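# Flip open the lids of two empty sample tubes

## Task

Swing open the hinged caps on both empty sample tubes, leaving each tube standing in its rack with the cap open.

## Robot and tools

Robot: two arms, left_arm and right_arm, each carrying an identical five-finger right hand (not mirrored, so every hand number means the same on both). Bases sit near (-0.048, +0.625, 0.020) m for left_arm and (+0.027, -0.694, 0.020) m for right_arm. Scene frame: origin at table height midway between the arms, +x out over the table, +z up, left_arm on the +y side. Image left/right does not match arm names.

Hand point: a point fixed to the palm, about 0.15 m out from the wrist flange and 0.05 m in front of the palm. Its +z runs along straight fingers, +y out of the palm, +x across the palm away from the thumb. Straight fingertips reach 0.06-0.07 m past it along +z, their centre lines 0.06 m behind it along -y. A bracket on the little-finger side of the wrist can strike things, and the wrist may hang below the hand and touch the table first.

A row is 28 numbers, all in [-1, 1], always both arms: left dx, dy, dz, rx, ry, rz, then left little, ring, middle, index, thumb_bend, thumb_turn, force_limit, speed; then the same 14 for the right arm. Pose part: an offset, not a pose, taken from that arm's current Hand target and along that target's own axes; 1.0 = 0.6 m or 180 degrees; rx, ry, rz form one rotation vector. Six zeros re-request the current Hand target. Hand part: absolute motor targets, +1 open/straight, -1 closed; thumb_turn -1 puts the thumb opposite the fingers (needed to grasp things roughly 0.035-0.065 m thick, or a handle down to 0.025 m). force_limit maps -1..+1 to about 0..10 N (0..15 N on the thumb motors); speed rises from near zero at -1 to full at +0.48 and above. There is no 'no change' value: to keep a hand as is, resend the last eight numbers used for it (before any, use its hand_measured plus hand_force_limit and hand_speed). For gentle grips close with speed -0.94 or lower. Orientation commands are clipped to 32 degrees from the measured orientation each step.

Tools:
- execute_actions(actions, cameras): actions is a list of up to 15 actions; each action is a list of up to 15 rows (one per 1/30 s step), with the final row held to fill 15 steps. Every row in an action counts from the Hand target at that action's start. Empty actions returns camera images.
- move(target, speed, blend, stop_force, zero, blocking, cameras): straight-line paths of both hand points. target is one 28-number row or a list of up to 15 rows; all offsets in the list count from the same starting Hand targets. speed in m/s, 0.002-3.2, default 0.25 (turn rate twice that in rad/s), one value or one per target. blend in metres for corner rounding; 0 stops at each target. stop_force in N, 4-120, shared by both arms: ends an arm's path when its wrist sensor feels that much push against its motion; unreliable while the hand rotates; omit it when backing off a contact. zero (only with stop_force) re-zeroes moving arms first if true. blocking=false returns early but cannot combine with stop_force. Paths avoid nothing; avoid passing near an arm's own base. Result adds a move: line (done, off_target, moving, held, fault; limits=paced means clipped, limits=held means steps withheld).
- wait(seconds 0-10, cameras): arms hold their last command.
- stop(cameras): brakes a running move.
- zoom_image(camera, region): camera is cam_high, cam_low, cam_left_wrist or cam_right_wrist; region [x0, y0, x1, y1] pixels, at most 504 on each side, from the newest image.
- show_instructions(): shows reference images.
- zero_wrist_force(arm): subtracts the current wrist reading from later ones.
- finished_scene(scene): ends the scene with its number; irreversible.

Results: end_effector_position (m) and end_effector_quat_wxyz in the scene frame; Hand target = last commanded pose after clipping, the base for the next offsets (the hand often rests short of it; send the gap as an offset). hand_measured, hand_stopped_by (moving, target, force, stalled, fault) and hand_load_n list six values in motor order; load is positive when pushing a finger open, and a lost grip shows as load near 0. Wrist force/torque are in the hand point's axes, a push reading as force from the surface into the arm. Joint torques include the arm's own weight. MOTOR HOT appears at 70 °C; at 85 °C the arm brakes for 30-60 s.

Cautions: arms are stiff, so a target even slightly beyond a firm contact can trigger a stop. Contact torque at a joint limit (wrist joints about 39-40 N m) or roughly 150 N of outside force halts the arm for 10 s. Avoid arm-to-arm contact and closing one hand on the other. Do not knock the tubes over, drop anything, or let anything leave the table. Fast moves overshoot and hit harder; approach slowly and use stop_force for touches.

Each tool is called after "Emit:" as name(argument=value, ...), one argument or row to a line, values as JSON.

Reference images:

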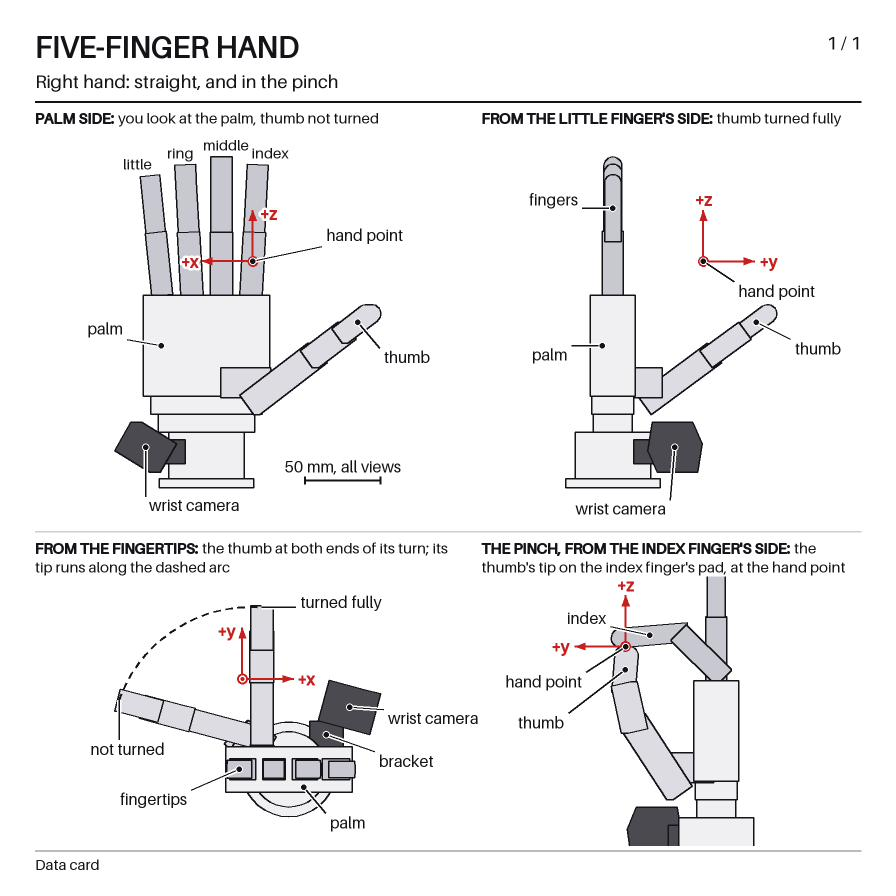

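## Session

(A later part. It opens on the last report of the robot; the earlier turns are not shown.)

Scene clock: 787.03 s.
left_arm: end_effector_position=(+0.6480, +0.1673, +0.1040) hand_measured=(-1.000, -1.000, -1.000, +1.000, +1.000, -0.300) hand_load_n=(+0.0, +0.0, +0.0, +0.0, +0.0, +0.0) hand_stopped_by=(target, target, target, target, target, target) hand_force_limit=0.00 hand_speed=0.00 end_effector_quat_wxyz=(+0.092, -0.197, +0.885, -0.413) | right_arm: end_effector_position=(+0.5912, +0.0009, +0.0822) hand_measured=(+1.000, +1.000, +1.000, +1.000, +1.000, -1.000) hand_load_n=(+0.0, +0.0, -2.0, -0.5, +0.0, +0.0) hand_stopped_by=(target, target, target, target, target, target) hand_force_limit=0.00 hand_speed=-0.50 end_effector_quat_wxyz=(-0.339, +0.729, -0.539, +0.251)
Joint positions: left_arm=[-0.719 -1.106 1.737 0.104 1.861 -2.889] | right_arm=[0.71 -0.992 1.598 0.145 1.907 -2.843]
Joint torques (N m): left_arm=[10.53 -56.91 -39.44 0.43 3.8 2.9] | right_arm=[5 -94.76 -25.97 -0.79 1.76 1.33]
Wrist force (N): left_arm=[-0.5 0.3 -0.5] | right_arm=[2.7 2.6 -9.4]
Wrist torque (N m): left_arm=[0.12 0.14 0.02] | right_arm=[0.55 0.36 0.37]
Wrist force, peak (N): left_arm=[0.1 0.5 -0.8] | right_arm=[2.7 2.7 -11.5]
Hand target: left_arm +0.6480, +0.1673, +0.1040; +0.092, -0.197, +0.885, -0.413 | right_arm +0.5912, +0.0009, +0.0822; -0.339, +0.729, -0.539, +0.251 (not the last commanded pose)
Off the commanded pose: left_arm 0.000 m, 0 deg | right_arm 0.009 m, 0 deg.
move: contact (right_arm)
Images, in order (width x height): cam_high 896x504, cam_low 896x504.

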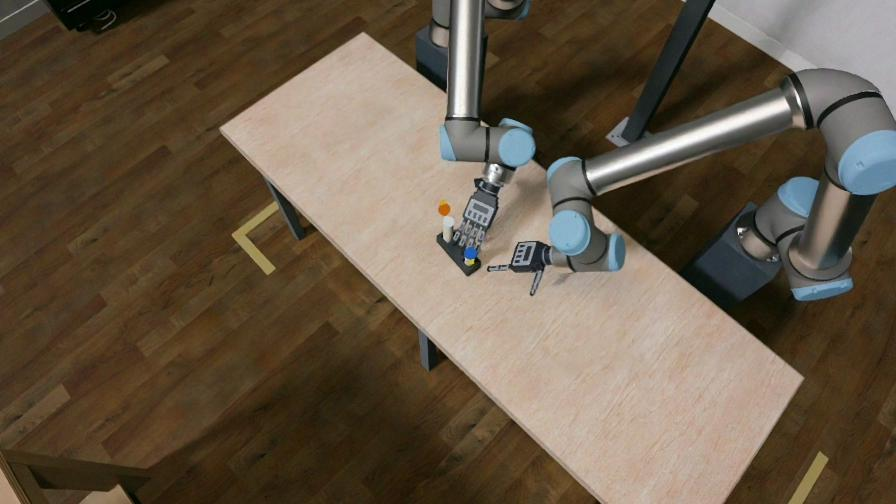

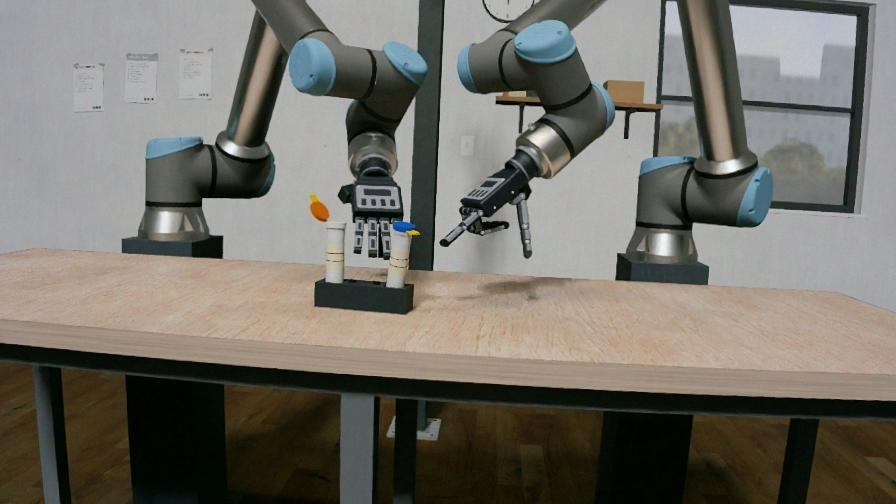

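Emit:
move(
  target=[-0.0142,-0.0249,0.04,0,0,0,-1,-1,-1,1,1,-0.3,0,0,0,0,0,0,0,0,1,1,1,1,1,-1,0,-0.5],
  speed=0.06,
)

Emit:
move(
  target=[0,-0.0277,0.0329,0,0,0,-1,-1,-1,1,1,-0.3,0,0,0,0,0,0,0,0,1,1,1,1,1,-1,0,-0.5],
  speed=0.013,
  stop_force=4,
  cameras=["cam_high","cam_low"],
)

Emit:
zoom_image(
  camera="cam_high",
  region=[440, 225, 510, 265],
)

Emit:
zoom_image(
  camera="cam_low",
  region=[330, 190, 460, 320],
)

Scene clock: 810.57 s.
left_arm: end_effector_position=(+0.6674, +0.1457, +0.1000) hand_measured=(-1.000, -1.000, -1.000, +1.000, +1.000, -0.300) hand_load_n=(+0.0, +0.0, +0.0, -0.5, +0.0, +0.0) hand_stopped_by=(target, target, target, target, target, target) hand_force_limit=0.00 hand_speed=0.00 end_effector_quat_wxyz=(+0.092, -0.197, +0.885, -0.413) | right_arm: end_effector_position=(+0.5912, +0.0009, +0.0822) hand_measured=(+1.000, +1.000, +1.000, +1.000, +1.000, -1.000) hand_load_n=(+0.0, -0.5, -2.0, -0.5, +0.0, +0.0) hand_stopped_by=(target, target, target, target, target, target) hand_force_limit=0.00 hand_speed=-0.50 end_effector_quat_wxyz=(-0.339, +0.729, -0.539, +0.251)
Joint positions: left_arm=[-0.722 -1.064 1.678 0.121 1.858 -2.892] | right_arm=[0.71 -0.992 1.598 0.145 1.907 -2.843]
Joint torques (N m): left_arm=[-9.59 -61.13 -39.96 4.94 -2.93 -2] | right_arm=[6.26 -94.03 -26.47 -1.06 1.7 1.33]
Wrist force (N): left_arm=[-0.2 0.1 -0.3] | right_arm=[2.5 2.4 -9.1]
Wrist torque (N m): left_arm=[0.09 0.08 0.04] | right_arm=[0.50 0.38 0.35]
Wrist force, peak (N): left_arm=[-0.2 0.4 -0.9] | right_arm=[3.1 2.9 -9.7]
Hand target: left_arm +0.6676, +0.1455, +0.1000; +0.092, -0.197, +0.885, -0.413 | right_arm +0.5912, +0.0009, +0.0822; -0.339, +0.729, -0.539, +0.251
Off the commanded pose: left_arm 0.000 m, 0 deg | right_arm 0.000 m, 0 deg.
move: done

Scene clock: 813.53 s.
left_arm: end_effector_position=(+0.6785, +0.1221, +0.1000) hand_measured=(-1.000, -1.000, -1.000, +1.000, +1.000, -0.300) hand_load_n=(+0.0, +0.0, +0.0, +0.0, +0.0, +0.0) hand_stopped_by=(target, target, target, target, target, target) hand_force_limit=0.00 hand_speed=0.00 end_effector_quat_wxyz=(+0.092, -0.197, +0.885, -0.413) | right_arm: end_effector_position=(+0.5912, +0.0009, +0.0822) hand_measured=(+1.000, +1.000, +1.000, +1.000, +1.000, -1.000) hand_load_n=(+0.0, +0.0, -2.0, -0.5, +0.0, +0.0) hand_stopped_by=(target, target, target, target, target, target) hand_force_limit=0.00 hand_speed=-0.50 end_effector_quat_wxyz=(-0.339, +0.729, -0.539, +0.251)
Joint positions: left_arm=[-0.736 -1.035 1.63 0.137 1.848 -2.901] | right_arm=[0.71 -0.992 1.598 0.145 1.907 -2.843]
Joint torques (N m): left_arm=[-8.03 -61.63 -40.48 5.14 -3.18 -3.13] | right_arm=[6.59 -94.42 -27.98 -0.92 1.57 1.36]
Wrist force (N): left_arm=[-0.1 0.4 -0.5] | right_arm=[2.8 2.5 -9.4]
Wrist torque (N m): left_arm=[0.11 0.05 0.18] | right_arm=[0.53 0.37 0.37]
Wrist force, peak (N): left_arm=[0.0 0.6 -0.7] | right_arm=[2.7 2.7 -9.9]
Hand target: left_arm +0.6785, +0.1221, +0.1000; +0.092, -0.197, +0.885, -0.413 | right_arm +0.5912, +0.0009, +0.0822; -0.339, +0.729, -0.539, +0.251
Off the commanded pose: left_arm 0.000 m, 0 deg | right_arm 0.000 m, 0 deg.
move: done
Images, in order (width x height): cam_high 896x504, cam_low 896x504.

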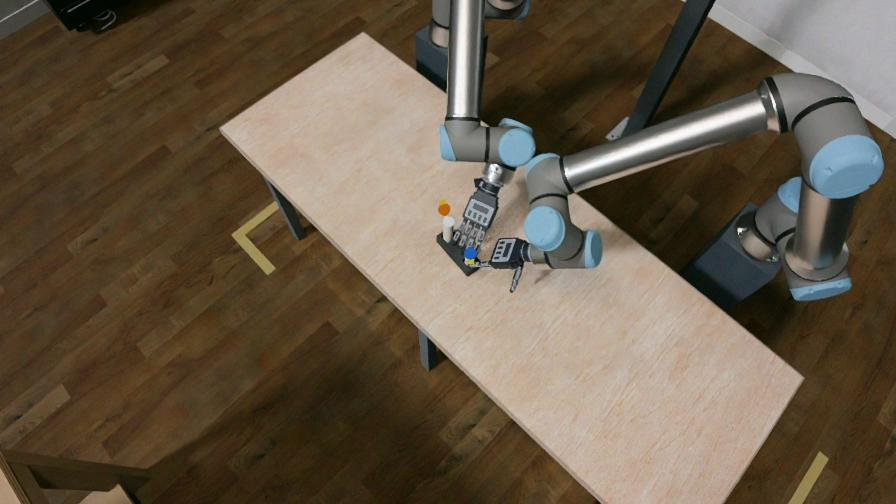

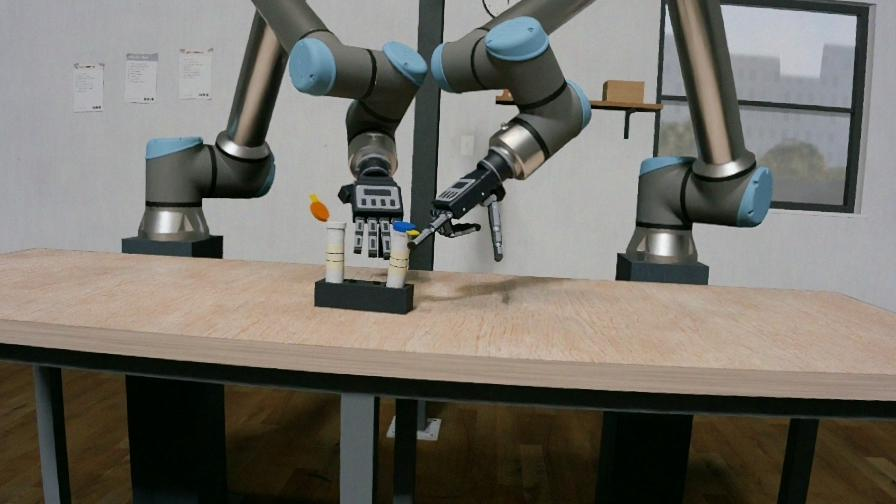

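Scaled by 7.200 from the camera's 896x504 image, which has a finer 1280x720 frame.

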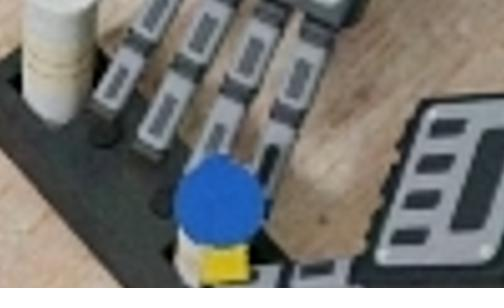

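Scaled by 3.877 from the camera's 896x504 image, which has a finer 1280x720 frame.

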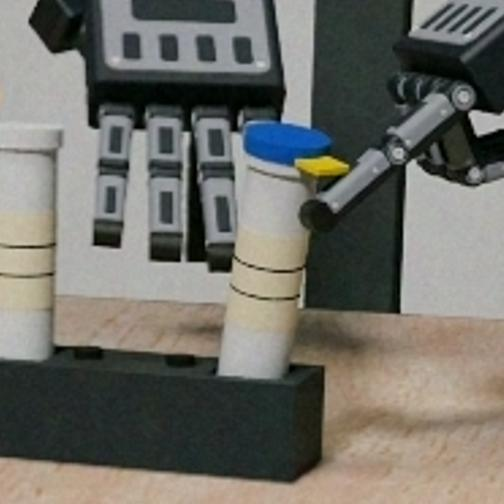

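Emit:
move(
  target=[0,-0.0102,-0.0086,0,0,0,-1,-1,-1,1,1,-0.3,0,0,0,0,0,0,0,0,1,1,1,1,1,-1,0,-0.5],
  speed=0.01,
  stop_force=5,
)

Emit:
move(
  target=[0,-0.0077,-0.0064,0,0,0,-1,-1,-1,1,1,-0.3,0,0,0,0,0,0,0,0,1,1,1,1,1,-1,0,-0.5],
  speed=0.01,
  stop_force=6,
  zero=false,
  cameras=["cam_high","cam_low"],
)

Emit:
zoom_image(
  camera="cam_high",
  region=[440, 225, 510, 265],
)

Emit:
zoom_image(
  camera="cam_low",
  region=[330, 190, 460, 320],
)

Scene clock: 826.80 s.
left_arm: end_effector_position=(+0.6785, +0.1222, +0.1080) hand_measured=(-1.000, -1.000, -1.000, +1.000, +1.000, -0.300) hand_load_n=(+0.0, +0.5, +0.0, +0.0, +0.0, +0.0) hand_stopped_by=(target, target, target, target, target, target) hand_force_limit=0.00 hand_speed=0.00 end_effector_quat_wxyz=(+0.092, -0.197, +0.885, -0.413) | right_arm: end_effector_position=(+0.5912, +0.0009, +0.0822) hand_measured=(+1.000, +1.000, +1.000, +1.000, +1.000, -1.000) hand_load_n=(+0.0, +0.0, -1.5, -0.5, +0.0, +0.0) hand_stopped_by=(target, target, target, target, target, target) hand_force_limit=0.00 hand_speed=-0.50 end_effector_quat_wxyz=(-0.339, +0.729, -0.539, +0.251)
Joint positions: left_arm=[-0.736 -1.042 1.625 0.149 1.848 -2.901] | right_arm=[0.71 -0.992 1.598 0.145 1.907 -2.843]
Joint torques (N m): left_arm=[-0.32 -82.75 -40.89 5.26 -0.59 -1.17] | right_arm=[6.77 -93.69 -28.34 -0.89 1.05 1.34]
Wrist force (N): left_arm=[-0.4 0.1 -0.5] | right_arm=[2.9 2.4 -8.5]
Wrist torque (N m): left_arm=[0.11 0.10 0.16] | right_arm=[0.56 0.34 0.38]
Wrist force, peak (N): left_arm=[0.2 5.3 1.0] | right_arm=[4.7 3.0 -9.8]
Hand target: left_arm +0.6785, +0.1222, +0.1080; +0.092, -0.197, +0.885, -0.413 | right_arm +0.5912, +0.0009, +0.0822; -0.339, +0.729, -0.539, +0.251
Off the commanded pose: left_arm 0.000 m, 0 deg | right_arm 0.000 m, 0 deg.
move: done

Scene clock: 828.37 s.
left_arm: end_effector_position=(+0.6785, +0.1221, +0.1140) hand_measured=(-1.000, -1.000, -1.000, +1.000, +1.000, -0.300) hand_load_n=(+0.0, +0.0, +0.0, +0.0, +0.0, +0.0) hand_stopped_by=(target, target, target, target, target, target) hand_force_limit=0.00 hand_speed=0.00 end_effector_quat_wxyz=(+0.092, -0.197, +0.885, -0.413) | right_arm: end_effector_position=(+0.5912, +0.0009, +0.0822) hand_measured=(+1.000, +1.000, +1.000, +1.000, +1.000, -1.000) hand_load_n=(+0.0, +0.0, -1.5, -0.5, +0.0, +0.0) hand_stopped_by=(target, target, target, target, target, target) hand_force_limit=0.00 hand_speed=-0.50 end_effector_quat_wxyz=(-0.339, +0.729, -0.539, +0.251)
Joint positions: left_arm=[-0.736 -1.048 1.621 0.158 1.848 -2.901] | right_arm=[0.71 -0.992 1.598 0.145 1.907 -2.843]
Joint torques (N m): left_arm=[1.95 -82.26 -41.04 5.2 0.97 0.09] | right_arm=[6.18 -92.55 -29.29 -0.82 0.48 1.29]
Wrist force (N): left_arm=[-0.4 0.3 -0.4] | right_arm=[2.9 2.3 -8.8]
Wrist torque (N m): left_arm=[0.13 0.09 0.17] | right_arm=[0.58 0.33 0.39]
Wrist force, peak (N): left_arm=[-0.5 0.5 -0.5] | right_arm=[3.1 2.2 -9.1]
Hand target: left_arm +0.6785, +0.1221, +0.1141; +0.092, -0.197, +0.885, -0.413 | right_arm +0.5912, +0.0009, +0.0822; -0.339, +0.729, -0.539, +0.251
Off the commanded pose: left_arm 0.000 m, 0 deg | right_arm 0.000 m, 0 deg.
move: done
Images, in order (width x height): cam_high 896x504, cam_low 896x504.

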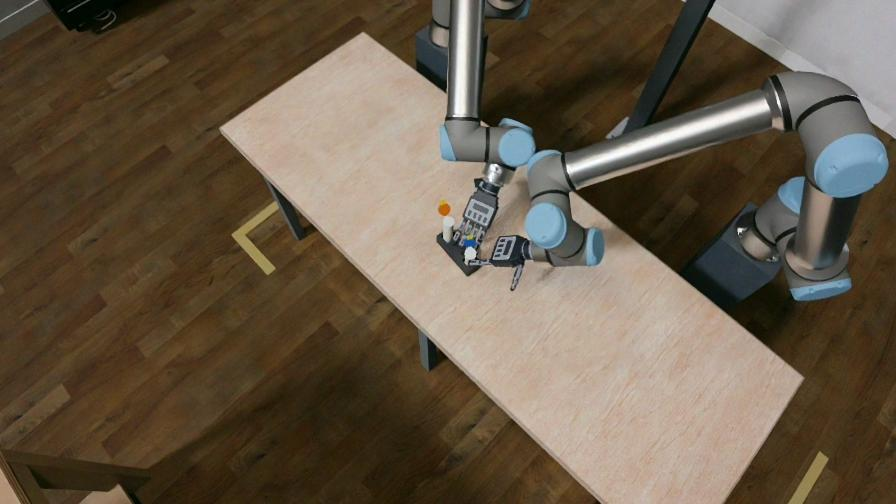

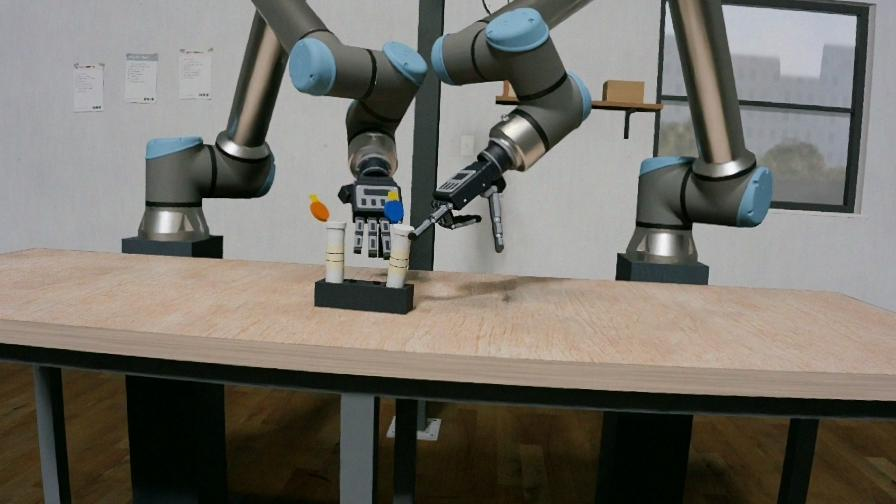

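Scaled by 7.200 from the camera's 896x504 image, which has a finer 1280x720 frame.

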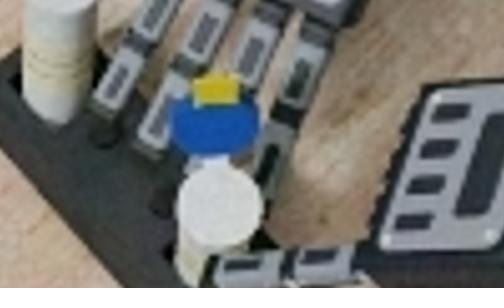

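Scaled by 3.877 from the camera's 896x504 image, which has a finer 1280x720 frame.

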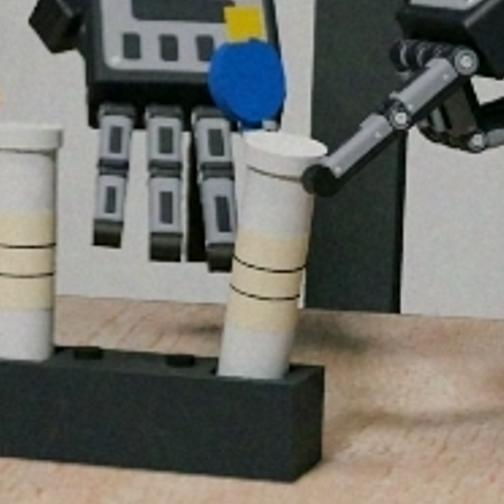

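Emit:
move(
  target=[
    [0,0,-0.1333,0,0,0,-1,-1,-1,1,1,-0.3,0,0,0,0.0536,-0.0638,0,0,0,1,1,1,1,1,-1,0,-0.5],
    [0,0,-0.22,0,0,0,-1,-1,-1,1,1,-0.3,0,0,0,0.1072,-0.1277,0,0,0,1,1,1,1,1,-1,0,-0.5],
  ],
  speed=[0.05,0.15],
  blend=[0.01,0],
  cameras=["cam_high","cam_low"],
)

Emit:
zoom_image(
  camera="cam_low",
  region=[290, 180, 460, 320],
)

Scene clock: 836.20 s.
left_arm: end_effector_position=(+0.6358, +0.2136, +0.1987) hand_measured=(-1.000, -1.000, -1.000, +1.000, +1.000, -0.300) hand_load_n=(+0.0, +0.0, +0.0, -0.5, +0.0, +0.0) hand_stopped_by=(target, target, target, target, target, target) hand_force_limit=0.00 hand_speed=0.00 end_effector_quat_wxyz=(+0.092, -0.197, +0.885, -0.413) | right_arm: end_effector_position=(+0.4958, -0.0283, +0.0823) hand_measured=(+1.000, +1.000, +1.000, +1.000, +1.000, -1.000) hand_load_n=(+0.0, +0.0, +0.0, +0.0, +0.0, +0.0) hand_stopped_by=(target, target, target, target, target, target) hand_force_limit=0.00 hand_speed=-0.50 end_effector_quat_wxyz=(-0.339, +0.729, -0.539, +0.251)
Joint positions: left_arm=[-0.677 -1.234 1.734 0.244 1.891 -2.86] | right_arm=[0.777 -1.09 1.765 0.093 1.955 -2.793]
Joint torques (N m): left_arm=[11.92 -70.97 -28.83 4.99 3.58 2.61] | right_arm=[10.91 -87.26 -20.72 -0.73 2.88 2.98]
Wrist force (N): left_arm=[-0.3 -0.2 -0.4] | right_arm=[0.4 0.3 -0.7]
Wrist torque (N m): left_arm=[0.02 0.10 0.04] | right_arm=[0.15 0.03 0.04]
Wrist force, peak (N): left_arm=[-0.4 -0.1 -1.3] | right_arm=[3.1 2.3 -8.9]
Hand target: left_arm +0.6357, +0.2137, +0.1989; +0.092, -0.197, +0.885, -0.413 | right_arm +0.4956, -0.0284, +0.0823; -0.339, +0.729, -0.539, +0.251
Off the commanded pose: left_arm 0.000 m, 0 deg | right_arm 0.000 m, 0 deg.
move: done
Images, in order (width x height): cam_high 896x504, cam_low 896x504.

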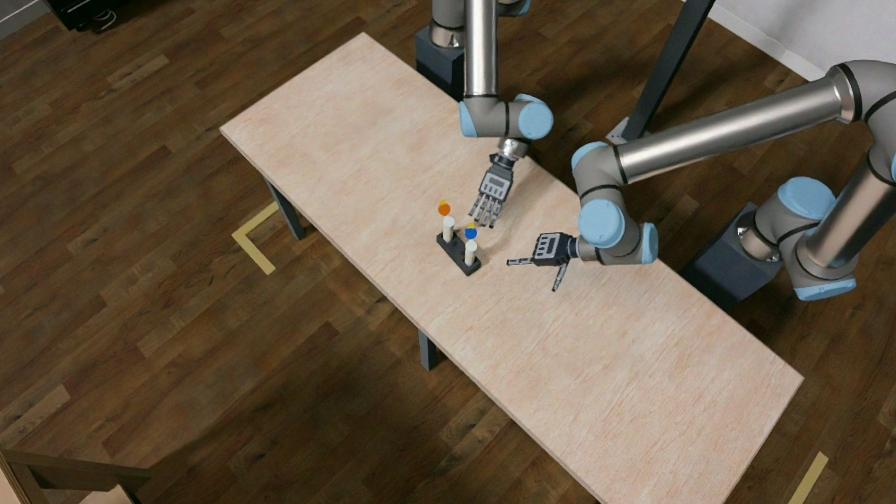

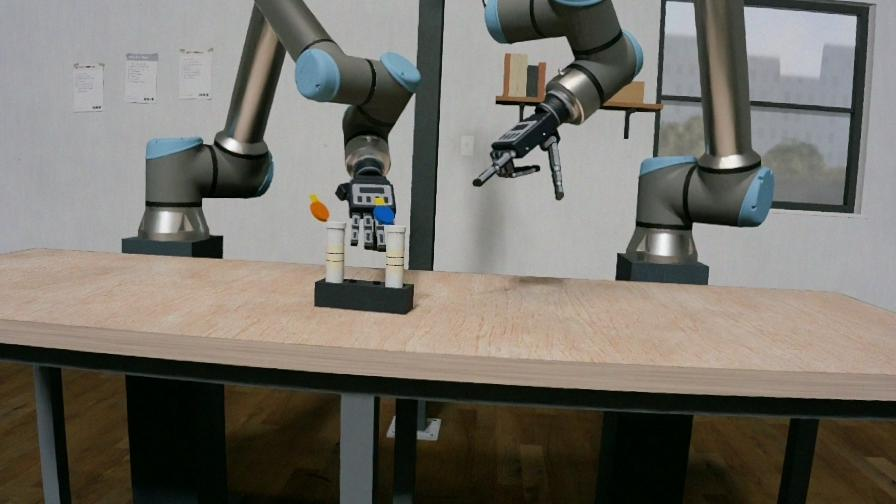

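Scaled by 2.965 from the camera's 896x504 image, which has a finer 1280x720 frame.

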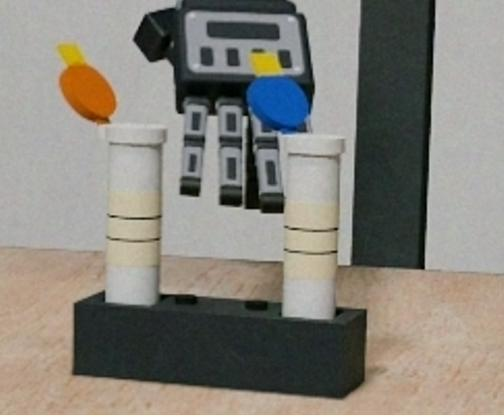

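Both lids are open, the tubes stand upright in the stand, and both hands are clear.

Emit:
finished_scene(
  scene=2,
)

The scene is finished: the task was done.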